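## Task

Put both blue square cups on the same top next to the arms, and both black-handled espresso tampers on the same top (it may be a different one), each of the four upright in its current orientation with its entire base resting on that top; every other object must remain upright.

## Robot and tools

Robots: four identical i2rt Big YAM arms, arm1 to arm4. Each has six joints, a two-finger gripper and a wrist camera (arm1_cam_wrist to arm4_cam_wrist). Two fixed room cameras, room_a and room_b, watch the scene. A hand reaches roughly 1.0 m from its joint1 axis.

Frames: one shared scene frame, metres, origin on the floor, +z up. Feet (base_link, each facing its own +x): arm1 x=-1.515 y=+0.517 z=+0.823 quat_wxyz=(+0.571, +0.002, +0.003, +0.821); arm2 x=-0.235 y=+0.661 z=+0.762 quat_wxyz=(+0.130, +0.001, -0.008, +0.992); arm3 x=+0.200 y=-0.653 z=+0.762 quat_wxyz=(+0.992, +0.003, +0.001, -0.125); arm4 x=+1.538 y=-0.520 z=+0.788 quat_wxyz=(+0.832, -0.002, -0.004, -0.554). The hand point lies between the finger pads, about 1 cm short of the tips; fingers point along the hand's +z and open along its y. Printed hand positions drift more at long reach, and hands often settle a centimetre or more away from the commanded pose.

Tool move: optional keys arm1, arm2, arm3, arm4, cameras. Each arm key holds an object with joints, target and/or speed; an arm left out receives nothing new (but keeps pushing to old targets). joints is a dict of absolute joint targets by name: joint1_rad -2.879..2.879 (yaw about the foot, positive counter-clockwise seen from above, 0 = along the foot's +x); joint2_rad 0..3.141 (shoulder, 0 = upper arm pointing back, positive raises then swings forward); joint3_rad 0..3.019 (elbow, 0 = folded, positive opens); joint4_rad -1.692..1.57 (hand pitch, positive tips fingers up); joint5_rad -1.57..1.57 (sideways swing, positive to the arm's right); joint6_rad -2.094..2.094 (roll, positive clockwise viewed from behind); gripper_m 0..0.093 metres of fingertip gap. Done tolerances: ±0.045, ±0.14, ±0.09, ±0.055, ±0.03, ±0.035 rad and ±0.003 m. target is one list of seven numbers per arm, [x, y, z, qw, qx, qy, qz], an absolute hand pose in the scene frame (same form as the hand line); the hand travels a straight line from its hand_target pose. With target, joints may contain only gripper_m. speed (0.002..0.5 m/s, default 0.25; rotation up to twice that in rad/s) needs a target. All hand paths in one call finish together, paced by the slowest; a path runs 0.5 to 10 s and one call at most 15 s. Paths ignore obstacles and other arms; hands can lag, wander or overshoot speed, mostly when stretched out. Unknown keys invalidate a call; out-of-range values get it refused, and then the rest of that reply's move, wait and finished_scene calls are skipped.

cameras: list from arm1_cam_wrist..arm4_cam_wrist, room_a, room_b, all; omitted/null/["all"] gives all, [] gives none. Camera calibration (K, distortion, T_world_to_cam) is supplied per camera; room cameras are accurate to a few millimetres near the image centre.

Tool wait: seconds 0..10, optional cameras; returns state and images with nothing new commanded.
Tool zoom_image: camera and region [x0, y0, x1, y1] pixels (origin top-left, at most 504x504) of that camera's latest image.
Tool finished_scene: scene = current scene number; ends the scene irreversibly. The goal must hold with robots untouched.

Results: per-robot state (joint_positions, Joint velocities, torques, hand, hand_target, joint_status, hand_status, on_its_own) plus images, listed in order by the pictures line. The move line reports per arm done or its worst status. Arms under as last shown were not commanded; their lines repeat earlier values. off_target: stopped short, maybe still pushing. time_out: joint could not finish; it keeps a nearby target and keeps pushing (send its current reading to relax it). joint command not followed / pose unreachable: a safety check withheld targets, shown later as not_followed; the arm may keep trying. on_its_own lists uncommanded behaviour; held at is a target, not a reading. Velocities read within noise when still. Torques include gravity, have per-arm offsets, and joints 3 and 4 wrap at ±28 N m.

Gripper: when clamping a rigid part, gripper_m reads up to about 0.005 m under its width (some up to 0.002 over); closed on nothing, 0.000 to 0.003. Force reaches its limit (about 50-64 N per pad) about 0.005 m below first-contact reading. Release by commanding well above the reading.

Avoid: knocking items off the work area or to the floor, toppling anything, dropping or releasing moving parts, slamming, and hard pushes. Arms must never squeeze each other (including a gripper closing on another's fingers); the anti-collision check can be late and lets fingers, housings and cameras meet. Arms keep pushing on contact and heat up; holding loads, stretching out or straining at unreachable poses raises temperature; MOTOR HOT appears at 85 °C and at 100 °C the arm goes limp for 30-60 s (limit_stop_at_motor_heat, resend targets). Loose objects may occasionally get nudged by outside disturbances. The simulation keeps running while you deliberate, holding the last command; smooth, efficient motion is preferred.

Each tool is called after "Request:" as name([rows], argument=value, ...), one row to a line, values as JSON.

## Session

Request:
move()

Scene clock: 0.00 s.
Joint torques (N m): no reading
Heat: arm1: hottest joint2_rad 32 °C; arm2: hottest joint4_rad 33 °C; arm3: hottest joint2_rad 35 °C; arm4: hottest gripper 33 °C.
Joint velocities: within noise
arm1.joint_positions: joint1_rad=-0.667 joint2_rad=+0.422 joint3_rad=+1.544 joint4_rad=-1.158 joint5_rad=-0.216 joint6_rad=-0.188 gripper_m=+0.09396
arm1.joint_status: not commanded
arm1.hand: x=-1.5110 y=+0.6357 z=+1.5055 quat_wxyz=(-0.552, +0.529, -0.489, -0.420) (m; scene frame)
arm1.hand_target: x=-1.5130 y=+0.6293 z=+1.5111 quat_wxyz=(-0.558, +0.525, -0.484, -0.423) (m; scene frame)
arm1.hand_status: not commanded
arm2.joint_positions: joint1_rad=-0.818 joint2_rad=+0.454 joint3_rad=+1.450 joint4_rad=-1.311 joint5_rad=+0.007 joint6_rad=-0.736 gripper_m=+0.09396
arm2.joint_status: not commanded
arm2.hand: x=-0.3064 y=+0.7866 z=+1.3656 quat_wxyz=(-0.470, +0.794, -0.136, -0.360) (m; scene frame)
arm2.hand_target: x=-0.3044 y=+0.7828 z=+1.3745 quat_wxyz=(-0.478, +0.787, -0.135, -0.366) (m; scene frame)
arm2.hand_status: not commanded
arm3.joint_positions: joint1_rad=+0.839 joint2_rad=+0.486 joint3_rad=+1.436 joint4_rad=-1.182 joint5_rad=+0.295 joint6_rad=+0.024 gripper_m=+0.09396
arm3.joint_status: not commanded
arm3.hand: x=+0.3719 y=-0.6029 z=+1.3854 quat_wxyz=(-0.620, +0.126, -0.770, -0.078) (m; scene frame)
arm3.hand_target: x=+0.3687 y=-0.6051 z=+1.3953 quat_wxyz=(-0.629, +0.123, -0.764, -0.081) (m; scene frame)
arm3.hand_status: not commanded
arm4.joint_positions: joint1_rad=-0.034 joint2_rad=+0.545 joint3_rad=+1.672 joint4_rad=-1.610 joint5_rad=+0.003 joint6_rad=+0.018 gripper_m=+0.09396
arm4.joint_status: not commanded
arm4.hand: x=+1.5744 y=-0.6235 z=+1.4048 quat_wxyz=(-0.431, -0.493, -0.697, +0.292) (m; scene frame)
arm4.hand_target: x=+1.5732 y=-0.6204 z=+1.4120 quat_wxyz=(-0.438, -0.489, -0.693, +0.298) (m; scene frame)
arm4.hand_status: not commanded
pictures: arm1_cam_wrist, arm2_cam_wrist, arm3_cam_wrist, arm4_cam_wrist, room_a, room_b
camera_calibration:
arm1_cam_wrist: T_world_to_cam=[[0.980082, -0.0896159, 0.177222, 1.2703], [0.0836985, -0.622864, -0.77784, 1.69879], [0.180092, 0.77718, -0.602958, 0.81008], [0, 0, 0, 1]] pos_world=[-1.53308, 0.54238, 1.58471]
arm2_cam_wrist: T_world_to_cam=[[0.557998, 0.522129, 0.644995, -1.11892], [0.828172, -0.399674, -0.392929, 1.10884], [0.0526282, 0.75342, -0.65543, 0.4425], [0, 0, 0, 1]] pos_world=[-0.317243, 0.694009, 1.44742]
arm3_cam_wrist: T_world_to_cam=[[0.270585, -0.962117, 0.0333939, -0.728307], [-0.706608, -0.222045, -0.671864, 1.06503], [0.653826, 0.1582, -0.739922, 0.996782], [0, 0, 0, 1]] pos_world=[0.297904, -0.621922, 1.47742]
arm4_cam_wrist: T_world_to_cam=[[-0.939269, -0.342171, -0.0263099, 1.30359], [-0.29071, 0.834058, -0.468866, 1.64474], [0.182376, -0.432743, -0.882877, 0.808484], [0, 0, 0, 1]] pos_world=[1.55511, -0.57589, 1.51925]

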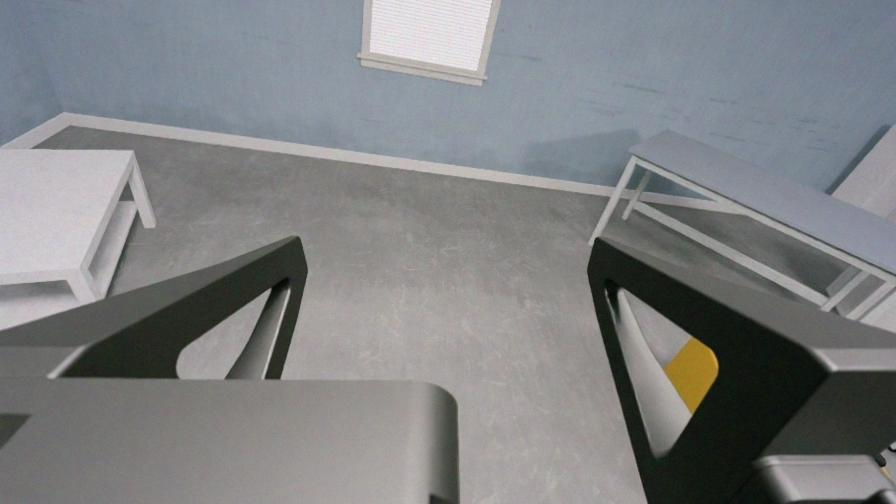

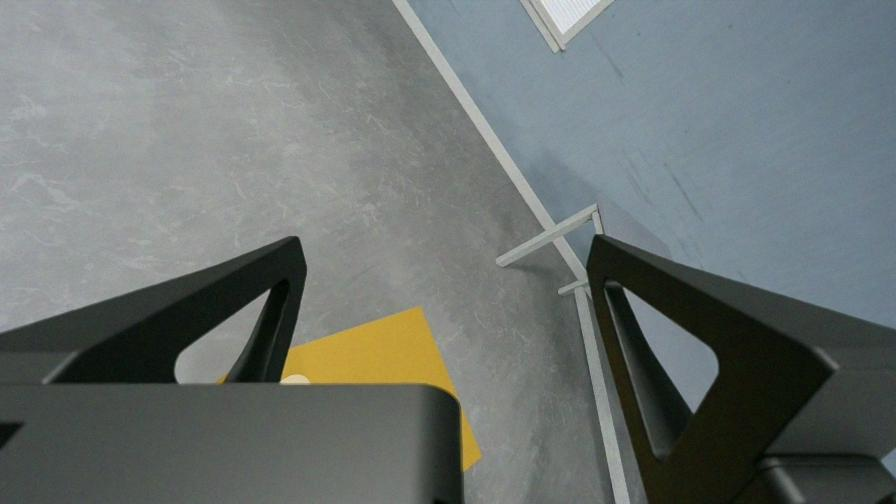

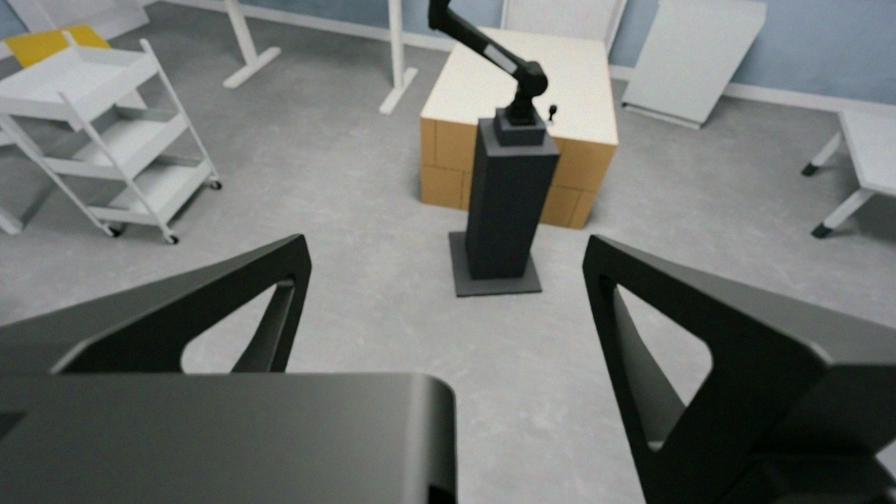

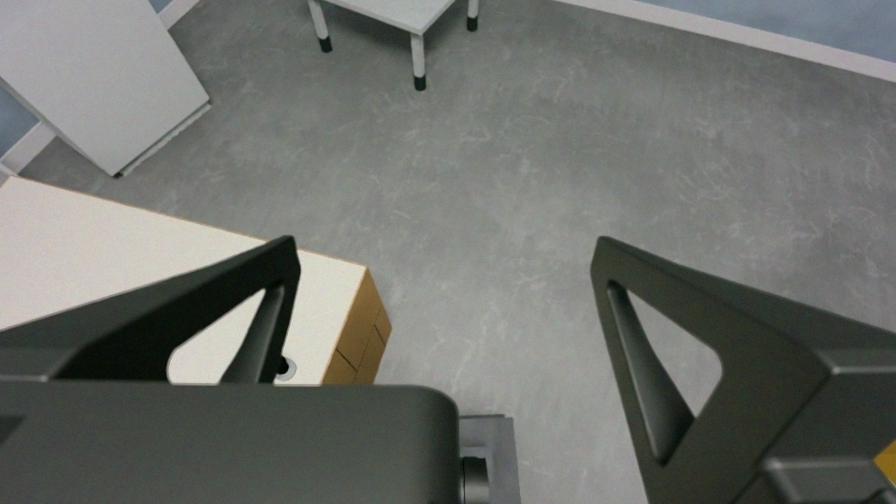

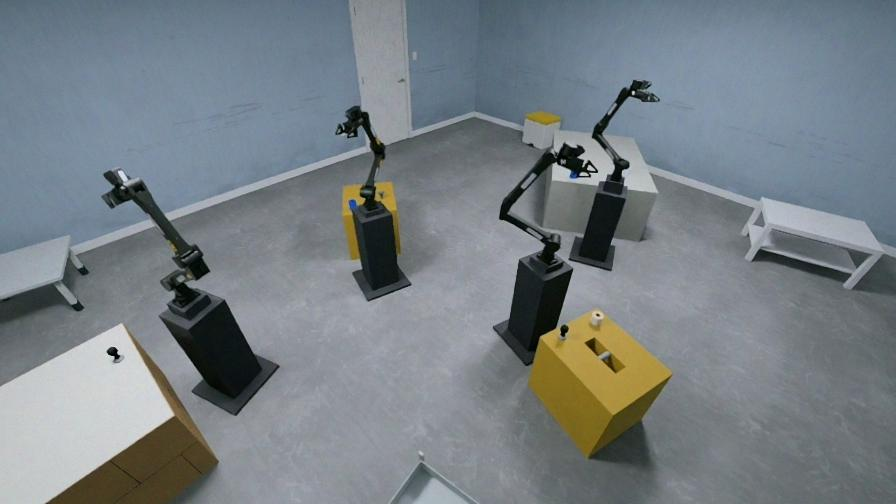

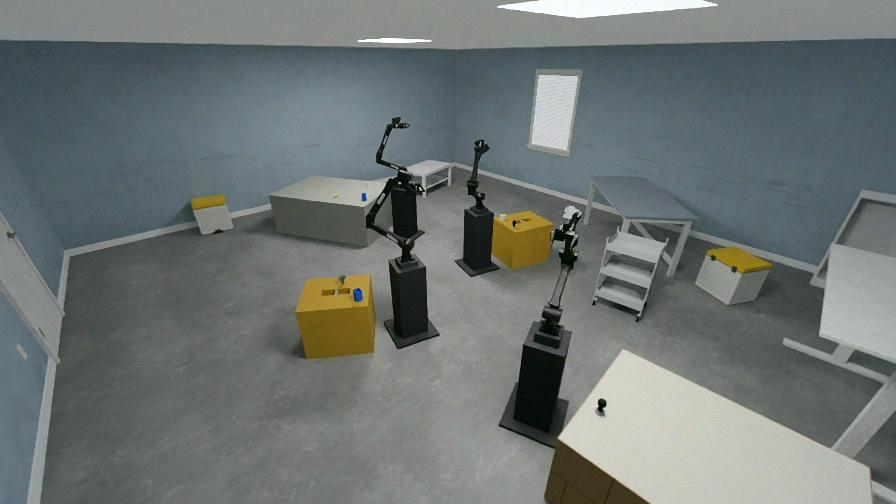

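Request:
zoom_image(camera="room_a", region=[500, 290, 680, 400])

Request:
zoom_image(camera="room_a", region=[320, 170, 420, 230])

Request:
zoom_image(camera="room_a", region=[530, 130, 660, 210])

Request:
zoom_image(camera="room_a", region=[40, 300, 220, 400])

Request:
zoom_image(camera="room_b", region=[260, 160, 460, 260])

Request:
zoom_image(camera="room_b", region=[280, 260, 460, 360])

Request:
zoom_image(camera="room_b", region=[450, 190, 580, 270])

Request:
zoom_image(camera="room_b", region=[530, 340, 700, 440])

Scaled by 2.800 from the camera's 896x504 image, which has a finer 1280x720 frame.

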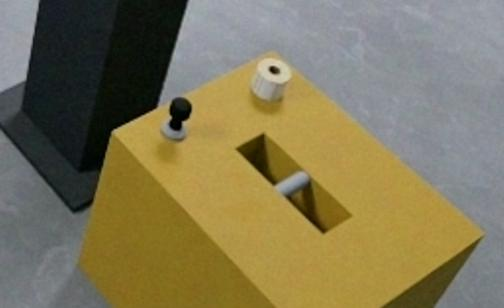

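Scaled by 5.040 from the camera's 896x504 image, which has a finer 1280x720 frame.

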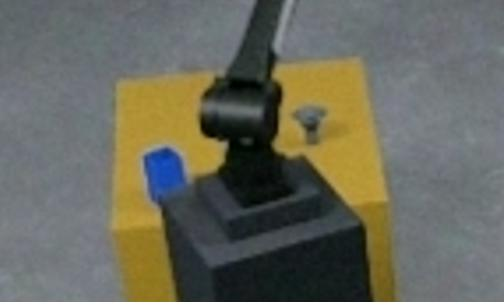

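Scaled by 3.877 from the camera's 896x504 image, which has a finer 1280x720 frame.

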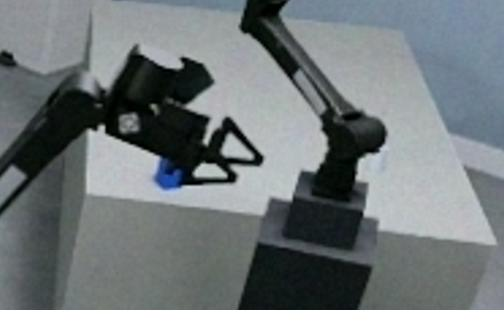

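Scaled by 2.800 from the camera's 896x504 image, which has a finer 1280x720 frame.

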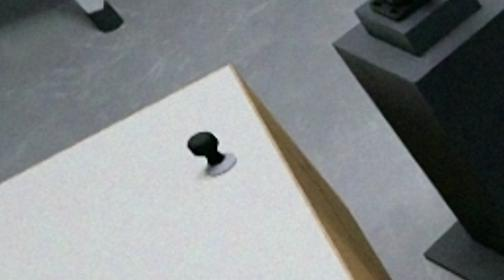

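Scaled by 2.520 from the camera's 896x504 image, which has a finer 1280x720 frame.

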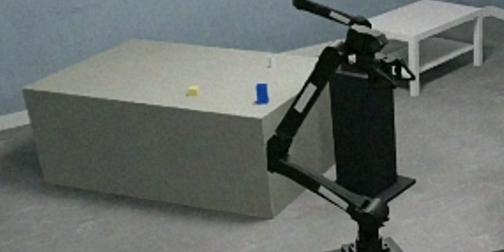

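Scaled by 2.800 from the camera's 896x504 image, which has a finer 1280x720 frame.

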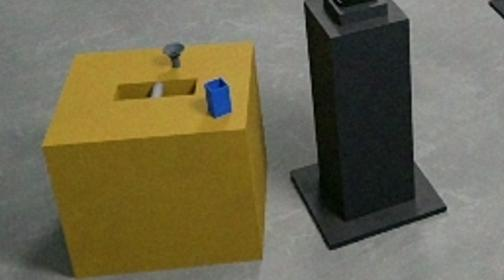

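Scaled by 3.877 from the camera's 896x504 image, which has a finer 1280x720 frame.

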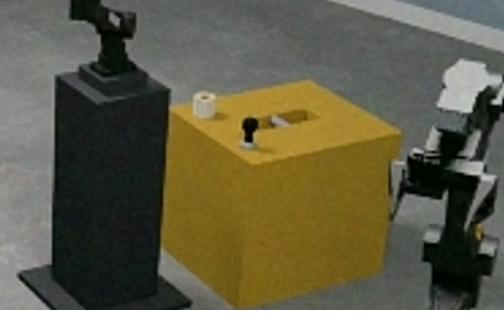

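Scaled by 2.965 from the camera's 896x504 image, which has a finer 1280x720 frame.

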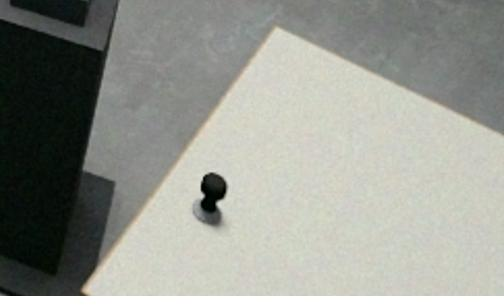

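Request:
move(arm1={"joints":{"joint1_rad":2.26,"joint5_rad":0,"joint6_rad":0}}, arm2={"joints":{"joint1_rad":-1.99,"joint5_rad":0,"joint6_rad":0}}, arm3={"joints":{"joint1_rad":-1.48,"joint5_rad":0,"joint6_rad":0}}, arm4={"joints":{"joint1_rad":0.986,"joint5_rad":0,"joint6_rad":0}})

Scene clock: 8.43 s.
Joint torques (N m): arm1=[0.5 7.12 6.2 2.51 0.08 0.13] | arm2=[-1.14 4.42 7.19 2.04 -0.08 0.16] | arm3=[1.26 5.36 8.2 2.28 -0.08 -0.11] | arm4=[1.49 6.71 6.95 2.33 -0.08 -0.06]
Heat: arm1: hottest joint2_rad 32 °C; arm2: hottest joint4_rad 33 °C; arm3: hottest joint2_rad 35 °C; arm4: hottest gripper 33 °C.
move: arm1 done; arm2 done; arm3 done; arm4 done
Joint velocities: within noise
arm1.joint_positions: joint1_rad=+2.248 joint2_rad=+0.422 joint3_rad=+1.544 joint4_rad=-1.158 joint5_rad=-0.003 joint6_rad=-0.017 gripper_m=+0.09398
arm1.joint_status: all done
arm1.hand: x=-1.5702 y=+0.4183 z=+1.5061 quat_wxyz=(+0.338, +0.620, +0.362, -0.608) (m; scene frame)
arm1.hand_target: x=-1.5660 y=+0.4237 z=+1.5117 quat_wxyz=(+0.349, +0.616, +0.356, -0.610) (m; scene frame)
arm1.hand_status: not commanded
arm2.joint_positions: joint1_rad=-1.978 joint2_rad=+0.454 joint3_rad=+1.450 joint4_rad=-1.311 joint5_rad=+0.004 joint6_rad=-0.010 gripper_m=+0.09396
arm2.joint_status: all done
arm2.hand: x=-0.1401 y=+0.7707 z=+1.3655 quat_wxyz=(-0.533, +0.352, -0.725, -0.258) (m; scene frame)
arm2.hand_target: x=-0.1417 y=+0.7665 z=+1.3744 quat_wxyz=(-0.541, +0.342, -0.722, -0.263) (m; scene frame)
arm2.hand_status: not commanded
arm3.joint_positions: joint1_rad=-1.472 joint2_rad=+0.486 joint3_rad=+1.436 joint4_rad=-1.182 joint5_rad=+0.002 joint6_rad=+0.011 gripper_m=+0.09397
arm3.joint_status: all done
arm3.hand: x=+0.1718 y=-0.8352 z=+1.3822 quat_wxyz=(-0.404, -0.599, -0.509, +0.467) (m; scene frame)
arm3.hand_target: x=+0.1713 y=-0.8314 z=+1.3924 quat_wxyz=(-0.406, -0.593, -0.505, +0.478) (m; scene frame)
arm3.hand_status: not commanded
arm4.joint_positions: joint1_rad=+0.972 joint2_rad=+0.545 joint3_rad=+1.672 joint4_rad=-1.610 joint5_rad=+0.002 joint6_rad=+0.008 gripper_m=+0.09396
arm4.joint_status: all done
arm4.hand: x=+1.6472 y=-0.5395 z=+1.4046 quat_wxyz=(-0.517, -0.089, -0.850, +0.054) (m; scene frame)
arm4.hand_target: x=+1.6443 y=-0.5369 z=+1.4118 quat_wxyz=(-0.526, -0.079, -0.845, +0.053) (m; scene frame)
arm4.hand_status: not commanded
pictures: arm1_cam_wrist, arm2_cam_wrist, arm3_cam_wrist, arm4_cam_wrist, room_a, room_b
camera_calibration:
arm1_cam_wrist: T_world_to_cam=[[-0.858778, 0.511663, 0.0264786, -1.60305], [0.292939, 0.532757, -0.79395, 1.43819], [-0.420342, -0.67407, -0.607406, 0.660967], [0, 0, 0, 1]] pos_world=[-1.52014, 0.499555, 1.58577]
arm2_cam_wrist: T_world_to_cam=[[0.78553, -0.618818, -0.00273157, 0.592248], [-0.498179, -0.62976, -0.596003, 1.23354], [0.367097, 0.469539, -0.802977, 0.910029], [0, 0, 0, 1]] pos_world=[-0.184771, 0.716035, 1.46755]
arm3_cam_wrist: T_world_to_cam=[[-0.984241, 0.17642, -0.0120365, 0.33169], [0.140656, 0.739827, -0.65793, 1.50853], [-0.107167, -0.649255, -0.752983, 0.63637], [0, 0, 0, 1]] pos_world=[0.182477, -0.761399, 1.47567]
arm4_cam_wrist: T_world_to_cam=[[-0.208965, -0.977872, -0.00998211, -0.168154], [-0.863596, 0.189315, -0.467292, 2.18933], [0.458841, -0.0890274, -0.884047, 0.563062], [0, 0, 0, 1]] pos_world=[1.5972, -0.528779, 1.51915]

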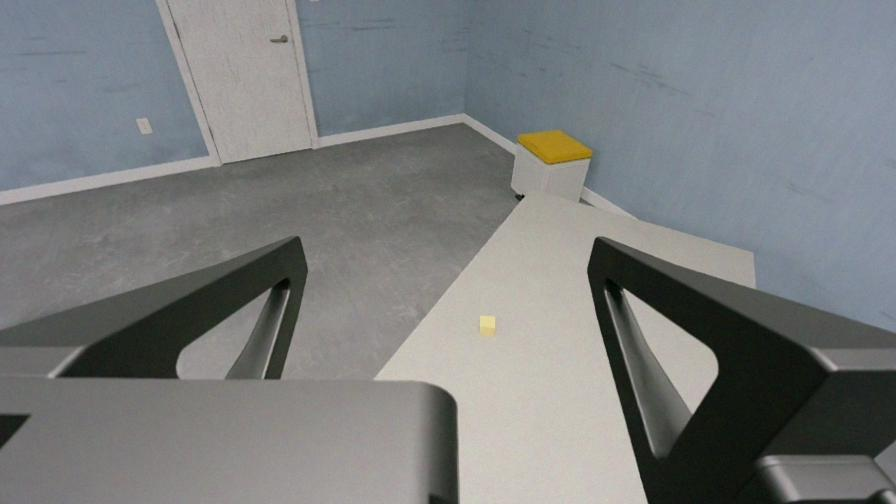

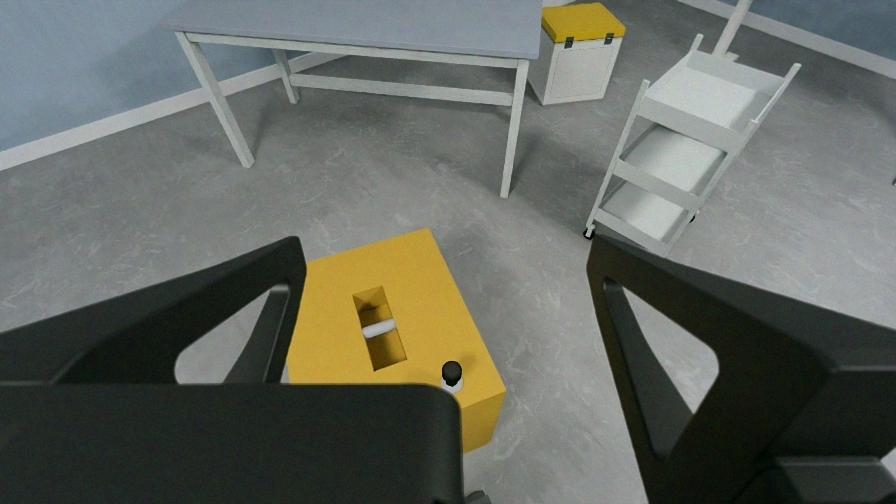

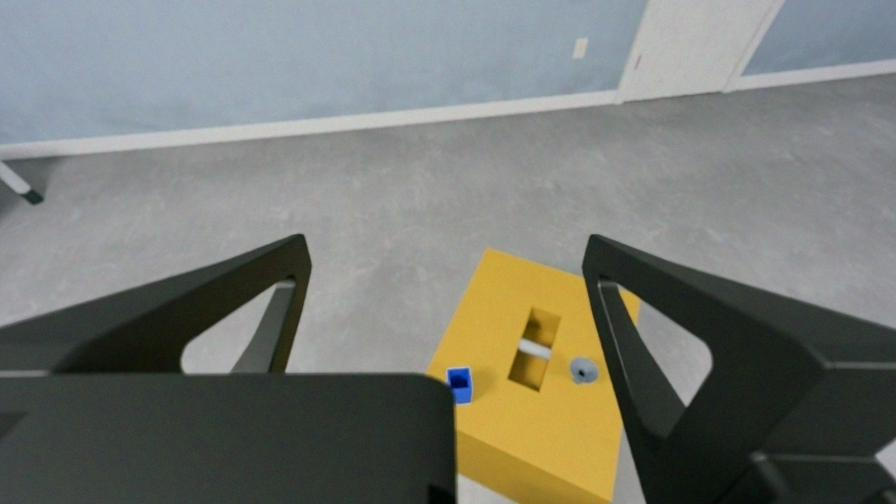

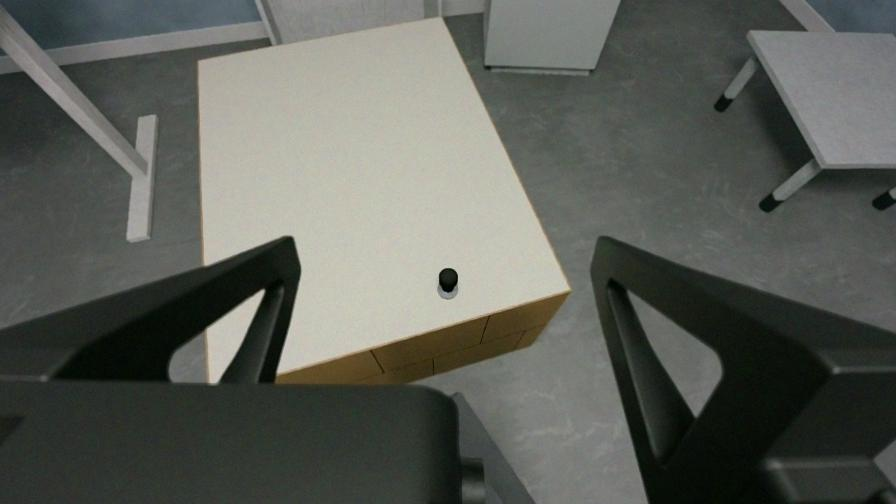

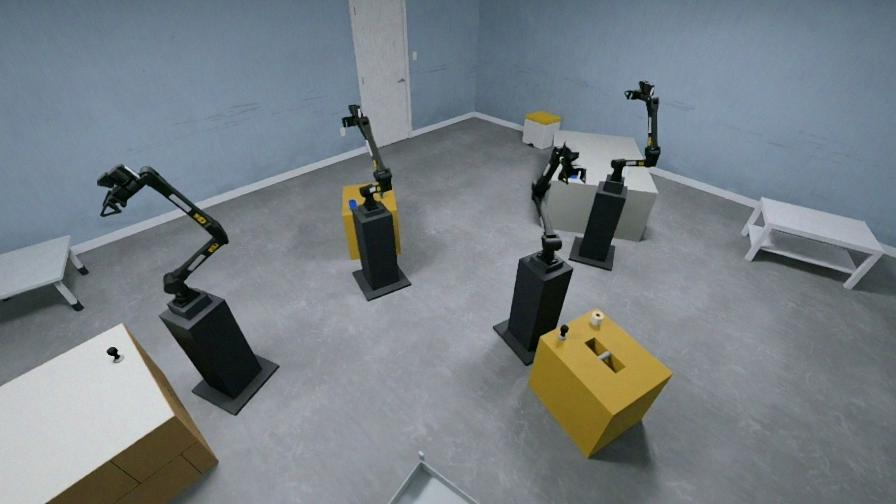

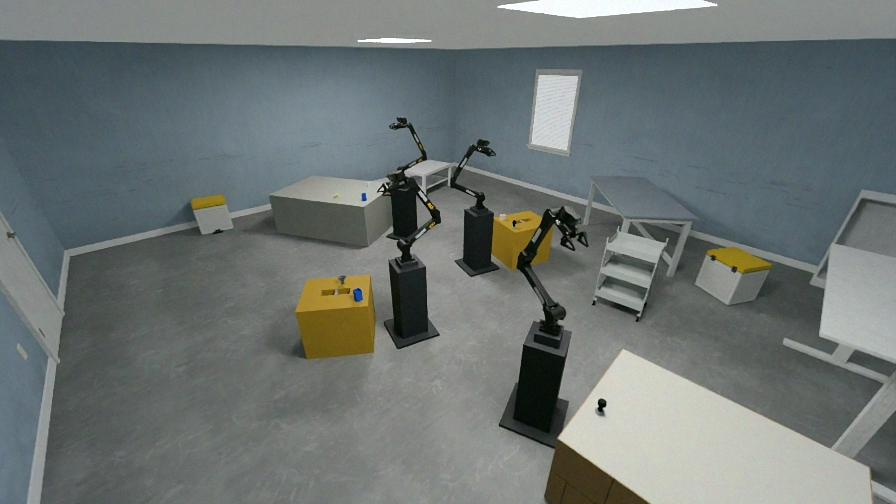

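Request:
move(arm1={"target":[-1.74,0.134,0.81,0.1286,0.8382,0.2246,-0.4802],"speed":0.4}, arm2={"target":[-0.058,0.878,0.72,0.2337,-0.4151,0.8719,0.1112],"speed":0.4}, arm3={"target":[0.15,-0.96,0.74,0.1676,0.7364,0.6257,-0.1973],"speed":0.4}, arm4={"target":[1.84,-0.58,0.80,0.2577,0.0909,0.9616,-0.0244],"speed":0.4})

Scene clock: 13.30 s.
Joint torques (N m): arm1=[-0.67 -8.47 4.82 2.88 0.38 -0.22] | arm2=[-0.5 -2.67 6.97 1.78 0.24 0.11] | arm3=[1.38 -3.55 8.57 1.98 -0.08 -0.08] | arm4=[0.5 -0.5 9.52 1.95 -0.07 -0.06]
Heat: arm1: hottest joint2_rad 32 °C; arm2: hottest joint4_rad 33 °C; arm3: hottest joint2_rad 35 °C; arm4: hottest gripper 33 °C.
move: arm1 done; arm2 off_target; arm3 off_target; arm4 off_target
Joint velocities: within noise
arm1.joint_positions: joint1_rad=+2.497 joint2_rad=+1.747 joint3_rad=+0.452 joint4_rad=+0.604 joint5_rad=+0.619 joint6_rad=+0.460 gripper_m=+0.09398
arm1.joint_status: not commanded
arm1.hand: x=-1.7326 y=+0.1394 z=+0.8123 quat_wxyz=(+0.132, +0.840, +0.225, -0.475) (m; scene frame)
arm1.hand_target: x=-1.7398 y=+0.1342 z=+0.8101 quat_wxyz=(+0.128, +0.838, +0.225, -0.480) (m; scene frame)
arm1.hand_status: done (0.009 m and 0.7 deg from the pose sent, 0.771 m and 41.0 deg at the start; pose on its path clipped on 12 of 112 steps)
arm2.joint_positions: joint1_rad=-1.978 joint2_rad=+1.303 joint3_rad=+0.166 joint4_rad=+0.047 joint5_rad=+0.009 joint6_rad=-0.007 gripper_m=+0.09396
arm2.joint_status: not commanded
arm2.hand: x=-0.0716 y=+0.8657 z=+0.7143 quat_wxyz=(-0.220, +0.425, -0.872, -0.106) (m; scene frame)
arm2.hand_target: x=-0.0585 y=+0.8773 z=+0.7209 quat_wxyz=(-0.234, +0.415, -0.872, -0.111) (m; scene frame)
arm2.hand_status: off_target (0.019 m and 2.0 deg from the pose sent, 0.659 m and 42.6 deg at the start)
arm3.joint_positions: joint1_rad=-1.472 joint2_rad=+1.262 joint3_rad=+0.248 joint4_rad=-0.073 joint5_rad=+0.004 joint6_rad=+0.011 gripper_m=+0.09397
arm3.joint_status: not commanded
arm3.hand: x=+0.1551 y=-0.9368 z=+0.7299 quat_wxyz=(-0.153, -0.741, -0.629, +0.180) (m; scene frame)
arm3.hand_target: x=+0.1501 y=-0.9589 z=+0.7413 quat_wxyz=(-0.167, -0.736, -0.625, +0.197) (m; scene frame)
arm3.hand_status: off_target (0.026 m and 2.6 deg from the pose sent, 0.655 m and 46.4 deg at the start)
arm4.joint_positions: joint1_rad=+0.972 joint2_rad=+1.124 joint3_rad=+0.295 joint4_rad=-0.249 joint5_rad=-0.010 joint6_rad=-0.001 gripper_m=+0.09396
arm4.joint_status: not commanded
arm4.hand: x=+1.8256 y=-0.5778 z=+0.7932 quat_wxyz=(-0.246, -0.096, -0.964, +0.023) (m; scene frame)
arm4.hand_target: x=+1.8393 y=-0.5798 z=+0.8005 quat_wxyz=(-0.258, -0.091, -0.962, +0.025) (m; scene frame)
arm4.hand_status: off_target (0.016 m and 1.5 deg from the pose sent, 0.636 m and 32.7 deg at the start)
pictures: arm1_cam_wrist, arm2_cam_wrist, arm3_cam_wrist, arm4_cam_wrist, room_a, room_b
camera_calibration:
arm1_cam_wrist: T_world_to_cam=[[-0.504157, 0.863609, -0.0024334, -0.992626], [0.792487, 0.461514, -0.39871, 1.63798], [-0.343206, -0.202941, -0.917074, 0.302815], [0, 0, 0, 1]] pos_world=[-1.69459, 0.162741, 0.928369]
arm2_cam_wrist: T_world_to_cam=[[0.784956, -0.61955, -0.00123289, 0.594943], [-0.61374, -0.777863, 0.135099, 0.537042], [-0.0846599, -0.10529, -0.990831, 0.916838], [0, 0, 0, 1]] pos_world=[-0.0597812, 0.882877, 0.836611]
arm3_cam_wrist: T_world_to_cam=[[-0.983881, 0.178321, 0.0134145, 0.308585], [0.178476, 0.974511, 0.135924, 0.791436], [0.0111655, 0.136127, -0.990628, 0.968214], [0, 0, 0, 1]] pos_world=[0.151548, -0.95809, 0.847426]
arm4_cam_wrist: T_world_to_cam=[[-0.20259, -0.979215, -0.00977469, -0.18705], [-0.973719, 0.200373, 0.108273, 1.81584], [-0.104064, 0.0314529, -0.994073, 1.12175], [0, 0, 0, 1]] pos_world=[1.84696, -0.582289, 0.916669]

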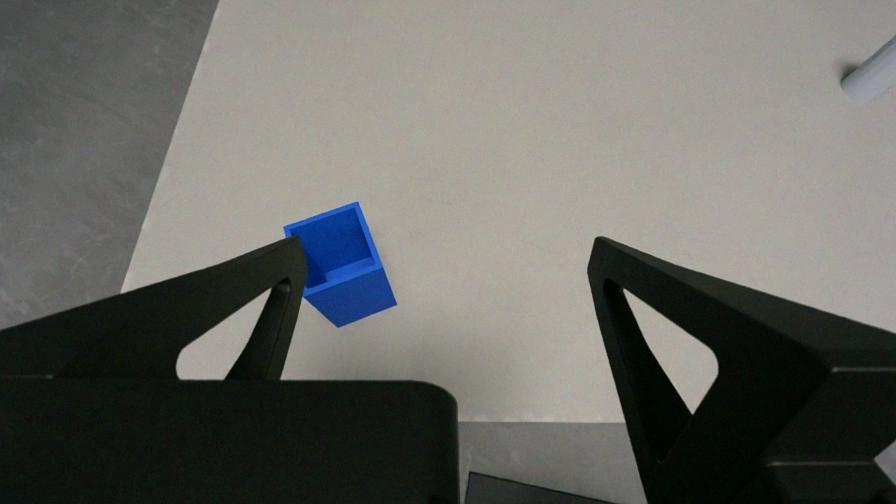

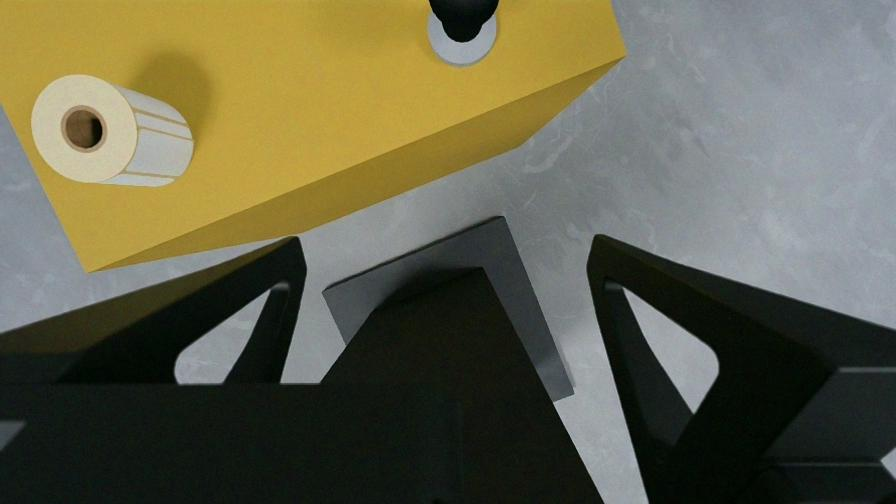

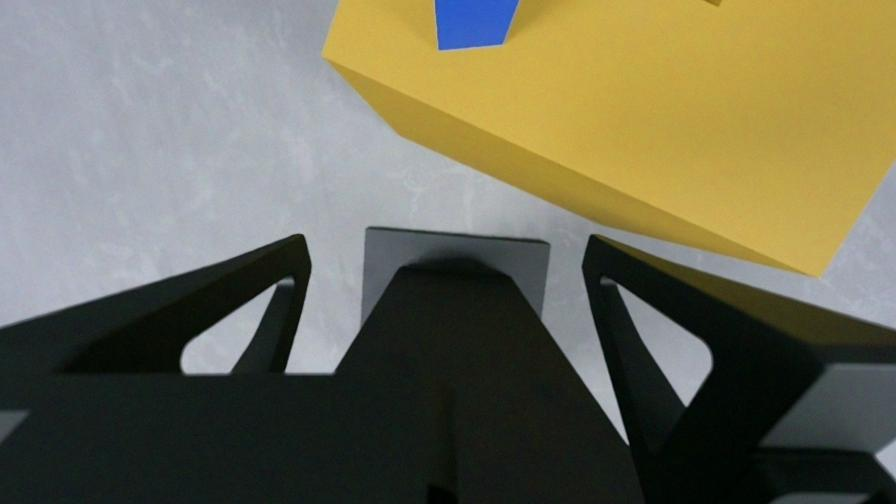

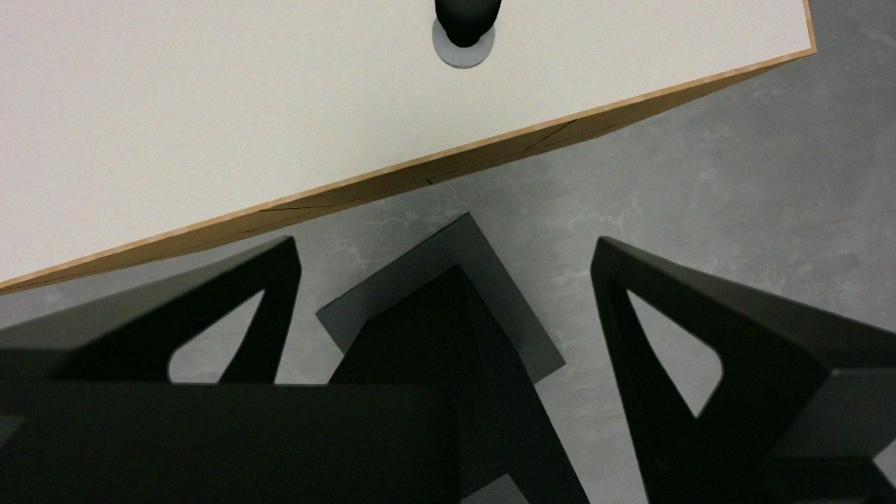

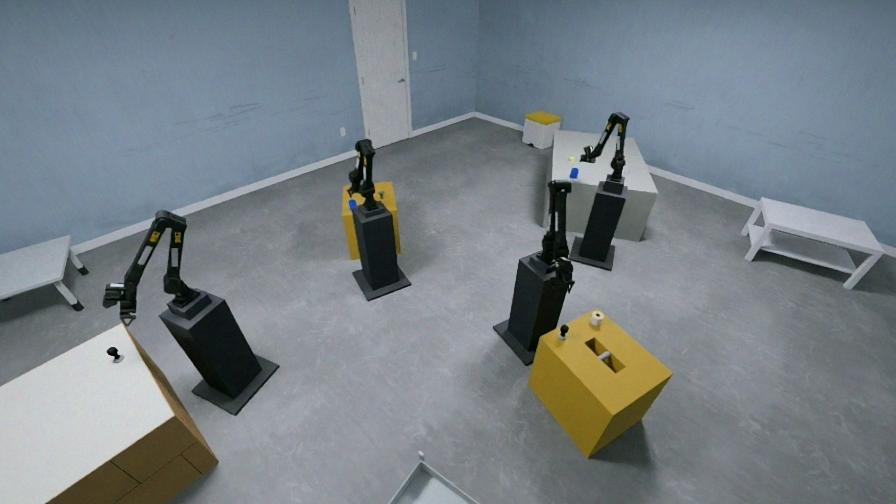

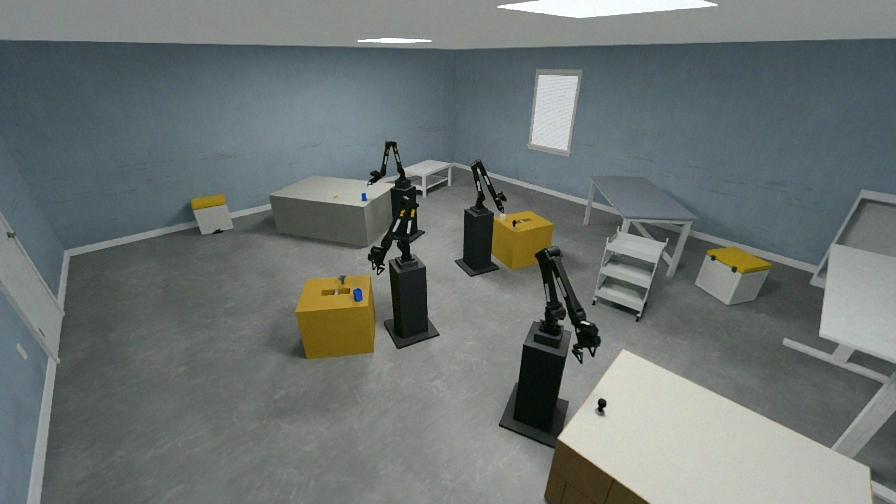

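Request:
move(arm1={"target":[-1.725,0.09,0.80,0.1286,0.8382,0.2246,-0.4802],"speed":0.4}, arm2={"target":[0.01,0.962,0.70,0.2337,-0.4151,0.8719,0.1112],"speed":0.4}, arm3={"target":[0.127,-1.10,0.72,0.1676,0.7364,0.6257,-0.1973],"speed":0.4}, arm4={"target":[1.945,-0.605,0.80,0.2577,0.0909,0.9616,-0.0244],"speed":0.4})

Scene clock: 16.13 s.
Joint torques (N m): arm1=[0.73 -8.94 5.29 1.48 0.42 0.07] | arm2=[-1.2 -7 6.39 1.85 0.14 0.11] | arm3=[1.32 -10.23 8.16 2.03 -0.07 -0.09] | arm4=[-0.38 -4.42 10.84 1.92 -0.11 -0.08]
Heat: arm1: hottest joint2_rad 33 °C; arm2: hottest joint4_rad 33 °C; arm3: hottest joint2_rad 35 °C; arm4: hottest gripper 33 °C.
move: arm1 done; arm2 off_target; arm3 off_target; arm4 off_target
Joint velocities: within noise
arm1.joint_positions: joint1_rad=+2.553 joint2_rad=+1.821 joint3_rad=+0.563 joint4_rad=+0.561 joint5_rad=+0.676 joint6_rad=+0.486 gripper_m=+0.09398
arm1.joint_status: not commanded
arm1.hand: x=-1.7266 y=+0.0959 z=+0.8085 quat_wxyz=(+0.131, +0.835, +0.225, -0.485) (m; scene frame)
arm1.hand_target: x=-1.7248 y=+0.0902 z=+0.8002 quat_wxyz=(+0.129, +0.838, +0.225, -0.480) (m; scene frame)
arm1.hand_status: done (0.010 m and 0.8 deg from the pose sent, 0.052 m and 0.8 deg at the start)
arm2.joint_positions: joint1_rad=-1.978 joint2_rad=+1.640 joint3_rad=+0.446 joint4_rad=+0.108 joint5_rad=+0.009 joint6_rad=-0.007 gripper_m=+0.09396
arm2.joint_status: not commanded
arm2.hand: x=-0.0037 y=+0.9522 z=+0.6976 quat_wxyz=(-0.222, +0.424, -0.871, -0.107) (m; scene frame)
arm2.hand_target: x=+0.0097 y=+0.9616 z=+0.7006 quat_wxyz=(-0.234, +0.415, -0.872, -0.111) (m; scene frame)
arm2.hand_status: off_target (0.017 m and 1.8 deg from the pose sent, 0.127 m and 2.0 deg at the start)
arm3.joint_positions: joint1_rad=-1.472 joint2_rad=+1.666 joint3_rad=+0.618 joint4_rad=-0.038 joint5_rad=+0.002 joint6_rad=+0.011 gripper_m=+0.09397
arm3.joint_status: not commanded
arm3.hand: x=+0.1334 y=-1.0781 z=+0.7115 quat_wxyz=(-0.154, -0.741, -0.628, +0.180) (m; scene frame)
arm3.hand_target: x=+0.1271 y=-1.0992 z=+0.7209 quat_wxyz=(-0.167, -0.736, -0.625, +0.197) (m; scene frame)
arm3.hand_status: off_target (0.024 m and 2.6 deg from the pose sent, 0.166 m and 2.7 deg at the start; pose on its path clipped on 3 of 44 steps)
arm4.joint_positions: joint1_rad=+0.972 joint2_rad=+1.439 joint3_rad=+0.541 joint4_rad=-0.203 joint5_rad=-0.015 joint6_rad=-0.010 gripper_m=+0.09396
arm4.joint_status: not commanded
arm4.hand: x=+1.9190 y=-0.5963 z=+0.7879 quat_wxyz=(-0.235, -0.092, -0.967, +0.021) (m; scene frame)
arm4.hand_target: x=+1.9435 y=-0.6047 z=+0.8011 quat_wxyz=(-0.258, -0.091, -0.962, +0.025) (m; scene frame)
arm4.hand_status: off_target (0.030 m and 2.7 deg from the pose sent, 0.123 m and 1.5 deg at the start)
pictures: arm1_cam_wrist, arm2_cam_wrist, arm3_cam_wrist, arm4_cam_wrist, room_a, room_b
camera_calibration:
arm1_cam_wrist: T_world_to_cam=[[-0.503731, 0.863847, 0.00485187, -0.957201], [0.783515, 0.459239, -0.418573, 1.65258], [-0.363811, -0.207047, -0.90817, 0.25017], [0, 0, 0, 1]] pos_world=[-1.68598, 0.119744, 0.923565]
arm2_cam_wrist: T_world_to_cam=[[0.784911, -0.619608, -0.00120555, 0.595315], [-0.614218, -0.778336, 0.130113, 0.652234], [-0.0815572, -0.101386, -0.991498, 0.911908], [0, 0, 0, 1]] pos_world=[0.00771692, 0.968974, 0.820009]
arm3_cam_wrist: T_world_to_cam=[[-0.98385, 0.178566, 0.0123927, 0.313561], [0.178589, 0.974591, 0.1352, 0.936012], [0.0120644, 0.13523, -0.990741, 0.968528], [0, 0, 0, 1]] pos_world=[0.129651, -1.09919, 0.829125]
arm4_cam_wrist: T_world_to_cam=[[-0.193782, -0.980997, -0.00961935, -0.204477], [-0.972985, 0.190927, 0.129797, 1.88705], [-0.125494, 0.0345118, -0.991494, 1.16777], [0, 0, 0, 1]] pos_world=[1.94299, -0.601181, 0.910936]

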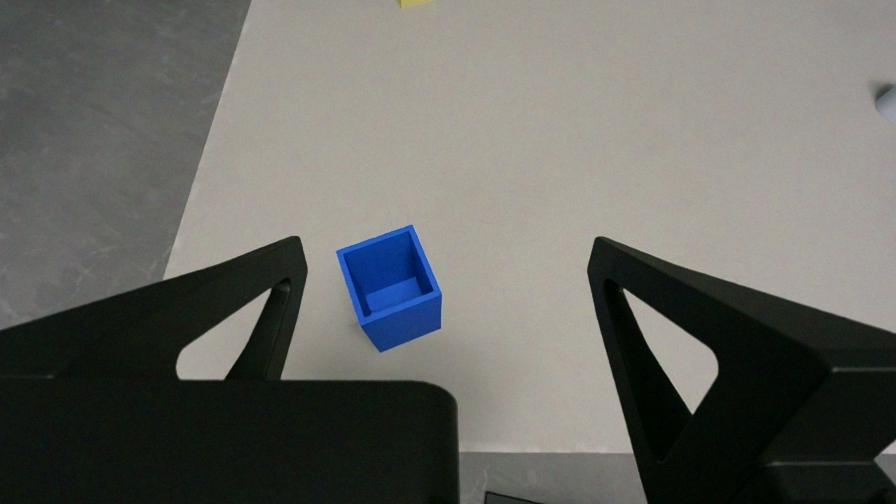

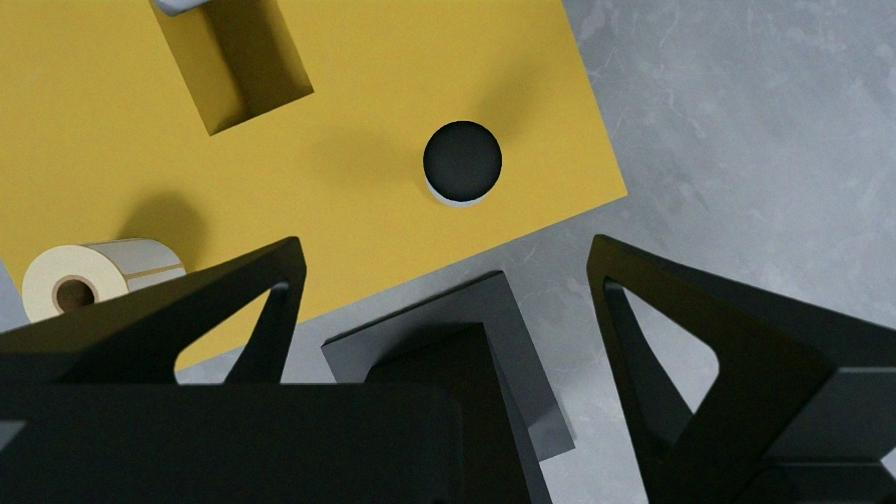

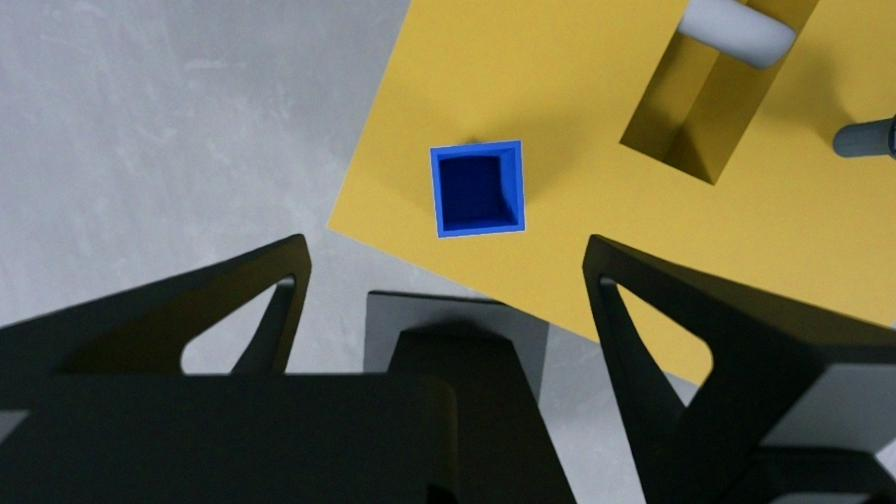

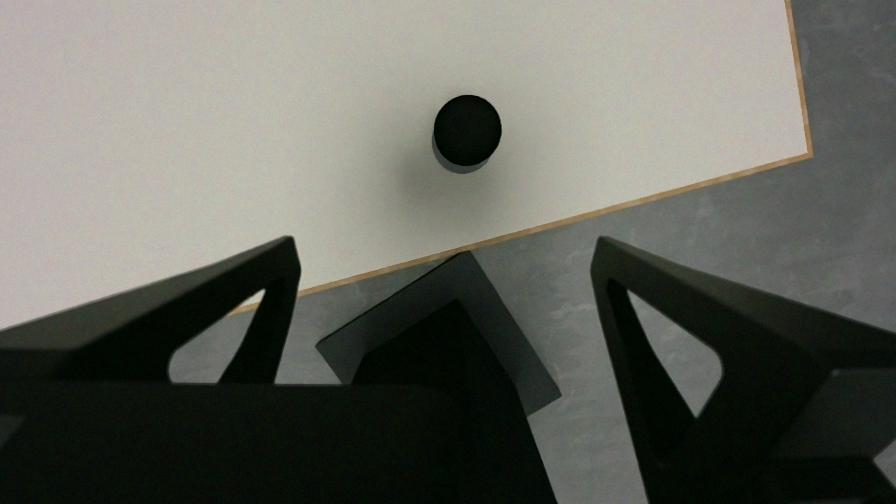

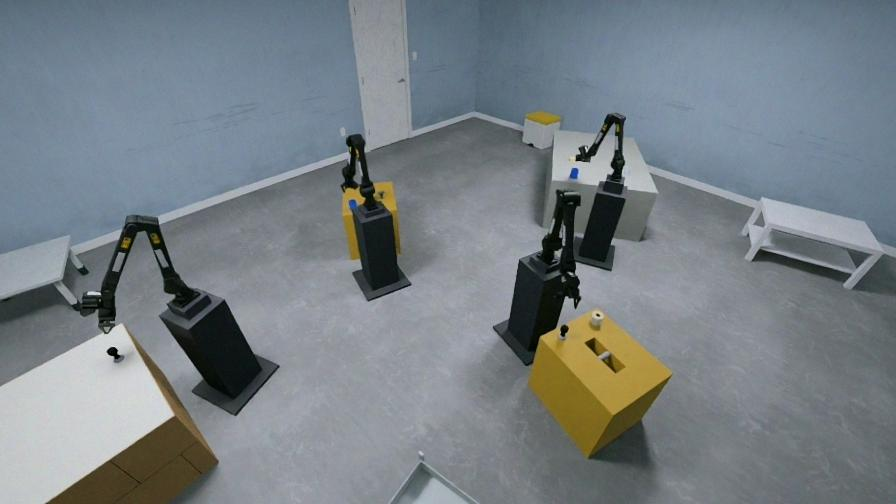

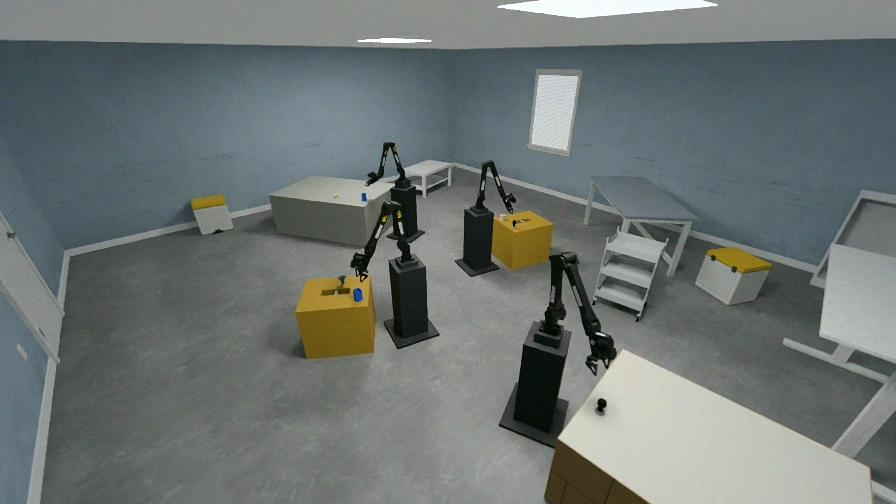

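Request:
move(arm1={"joints":{"joint1_rad":2.26,"joint5_rad":0,"joint6_rad":0}}, arm2={"target":[-0.075,0.86,0.67,0.3815,-0.3623,0.7702,0.1815],"speed":0.4}, arm3={"target":[0.16,-0.90,0.73,0.2736,0.6431,0.5464,-0.322],"speed":0.4}, arm4={"target":[1.83,-0.587,0.69,0.4207,0.0794,0.8398,-0.0398],"speed":0.4})

Request:
zoom_image(camera="arm4_cam_wrist", region=[350, 100, 550, 300])

Request:
zoom_image(camera="arm2_cam_wrist", region=[350, 100, 550, 300])

arm2: "target": qw, qx, qy, qz must be a unit quaternion (the sum of their squares is 1)
Scene clock: 19.37 s.
Joint torques (N m): arm1=[0.03 -8.29 5.35 1.46 0.43 0.14] | arm2=[-0.85 -6.83 6.43 1.74 0.11 0.14] | arm3=[1.32 -10.23 8.14 2.02 -0.07 -0.09] | arm4=[-0.38 -4.42 10.81 1.87 -0.1 -0.06]
Heat: arm1: hottest joint2_rad 33 °C; arm2: hottest joint4_rad 33 °C; arm3: hottest joint2_rad 35 °C; arm4: hottest gripper 33 °C.
Joint velocities: within noise
arm1.joint_positions: joint1_rad=+2.553 joint2_rad=+1.821 joint3_rad=+0.563 joint4_rad=+0.561 joint5_rad=+0.677 joint6_rad=+0.487 gripper_m=+0.09398
arm1.joint_status: not commanded
arm1.hand: x=-1.7266 y=+0.0960 z=+0.8084 quat_wxyz=(+0.131, +0.835, +0.225, -0.485) (m; scene frame)
arm1.hand_target: x=-1.7249 y=+0.0902 z=+0.8003 quat_wxyz=(+0.129, +0.838, +0.225, -0.480) (m; scene frame)
arm1.hand_status: done (0.010 m and 0.7 deg from the pose sent, 0.052 m and 0.8 deg at the start)
arm2.joint_positions: joint1_rad=-1.978 joint2_rad=+1.640 joint3_rad=+0.446 joint4_rad=+0.108 joint5_rad=+0.009 joint6_rad=-0.007 gripper_m=+0.09396
arm2.joint_status: not commanded
arm2.hand: x=-0.0037 y=+0.9522 z=+0.6976 quat_wxyz=(-0.222, +0.424, -0.871, -0.107) (m; scene frame)
arm2.hand_target: x=+0.0097 y=+0.9616 z=+0.7006 quat_wxyz=(-0.234, +0.415, -0.872, -0.111) (m; scene frame)
arm2.hand_status: off_target (0.017 m and 1.8 deg from the pose sent, 0.127 m and 2.0 deg at the start)
arm3.joint_positions: joint1_rad=-1.472 joint2_rad=+1.666 joint3_rad=+0.618 joint4_rad=-0.038 joint5_rad=+0.002 joint6_rad=+0.011 gripper_m=+0.09397
arm3.joint_status: not commanded
arm3.hand: x=+0.1334 y=-1.0781 z=+0.7115 quat_wxyz=(-0.154, -0.741, -0.628, +0.180) (m; scene frame)
arm3.hand_target: x=+0.1271 y=-1.0992 z=+0.7209 quat_wxyz=(-0.167, -0.736, -0.625, +0.197) (m; scene frame)
arm3.hand_status: off_target (0.024 m and 2.6 deg from the pose sent, 0.166 m and 2.7 deg at the start; pose on its path clipped on 3 of 44 steps)
arm4.joint_positions: joint1_rad=+0.972 joint2_rad=+1.439 joint3_rad=+0.541 joint4_rad=-0.202 joint5_rad=-0.015 joint6_rad=-0.010 gripper_m=+0.09396
arm4.joint_status: not commanded
arm4.hand: x=+1.9192 y=-0.5964 z=+0.7880 quat_wxyz=(-0.236, -0.092, -0.967, +0.021) (m; scene frame)
arm4.hand_target: x=+1.9436 y=-0.6047 z=+0.8011 quat_wxyz=(-0.258, -0.091, -0.962, +0.025) (m; scene frame)
arm4.hand_status: off_target (0.030 m and 2.6 deg from the pose sent, 0.123 m and 1.5 deg at the start)
pictures: none

Scaled by 2.520 from the camera's 896x504 image, which has a finer 1280x720 frame.

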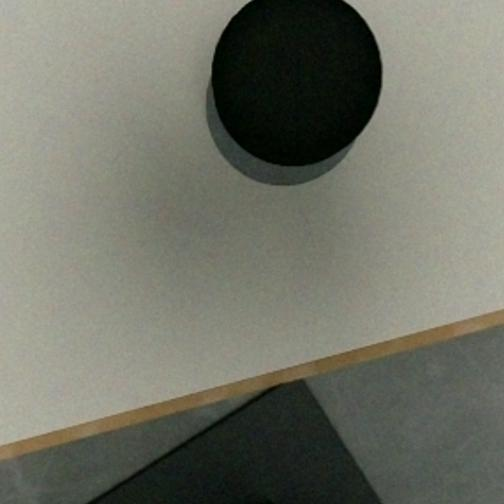

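Scaled by 2.520 from the camera's 896x504 image, which has a finer 1280x720 frame.

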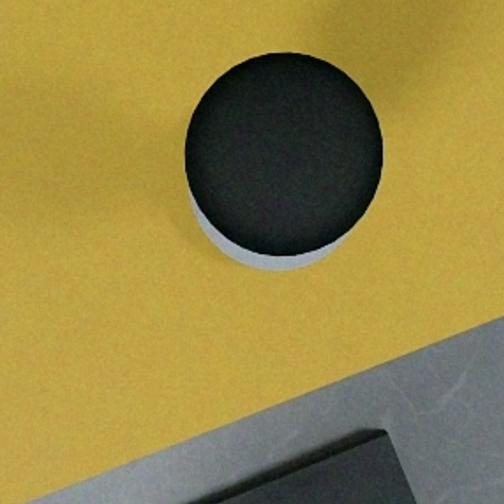

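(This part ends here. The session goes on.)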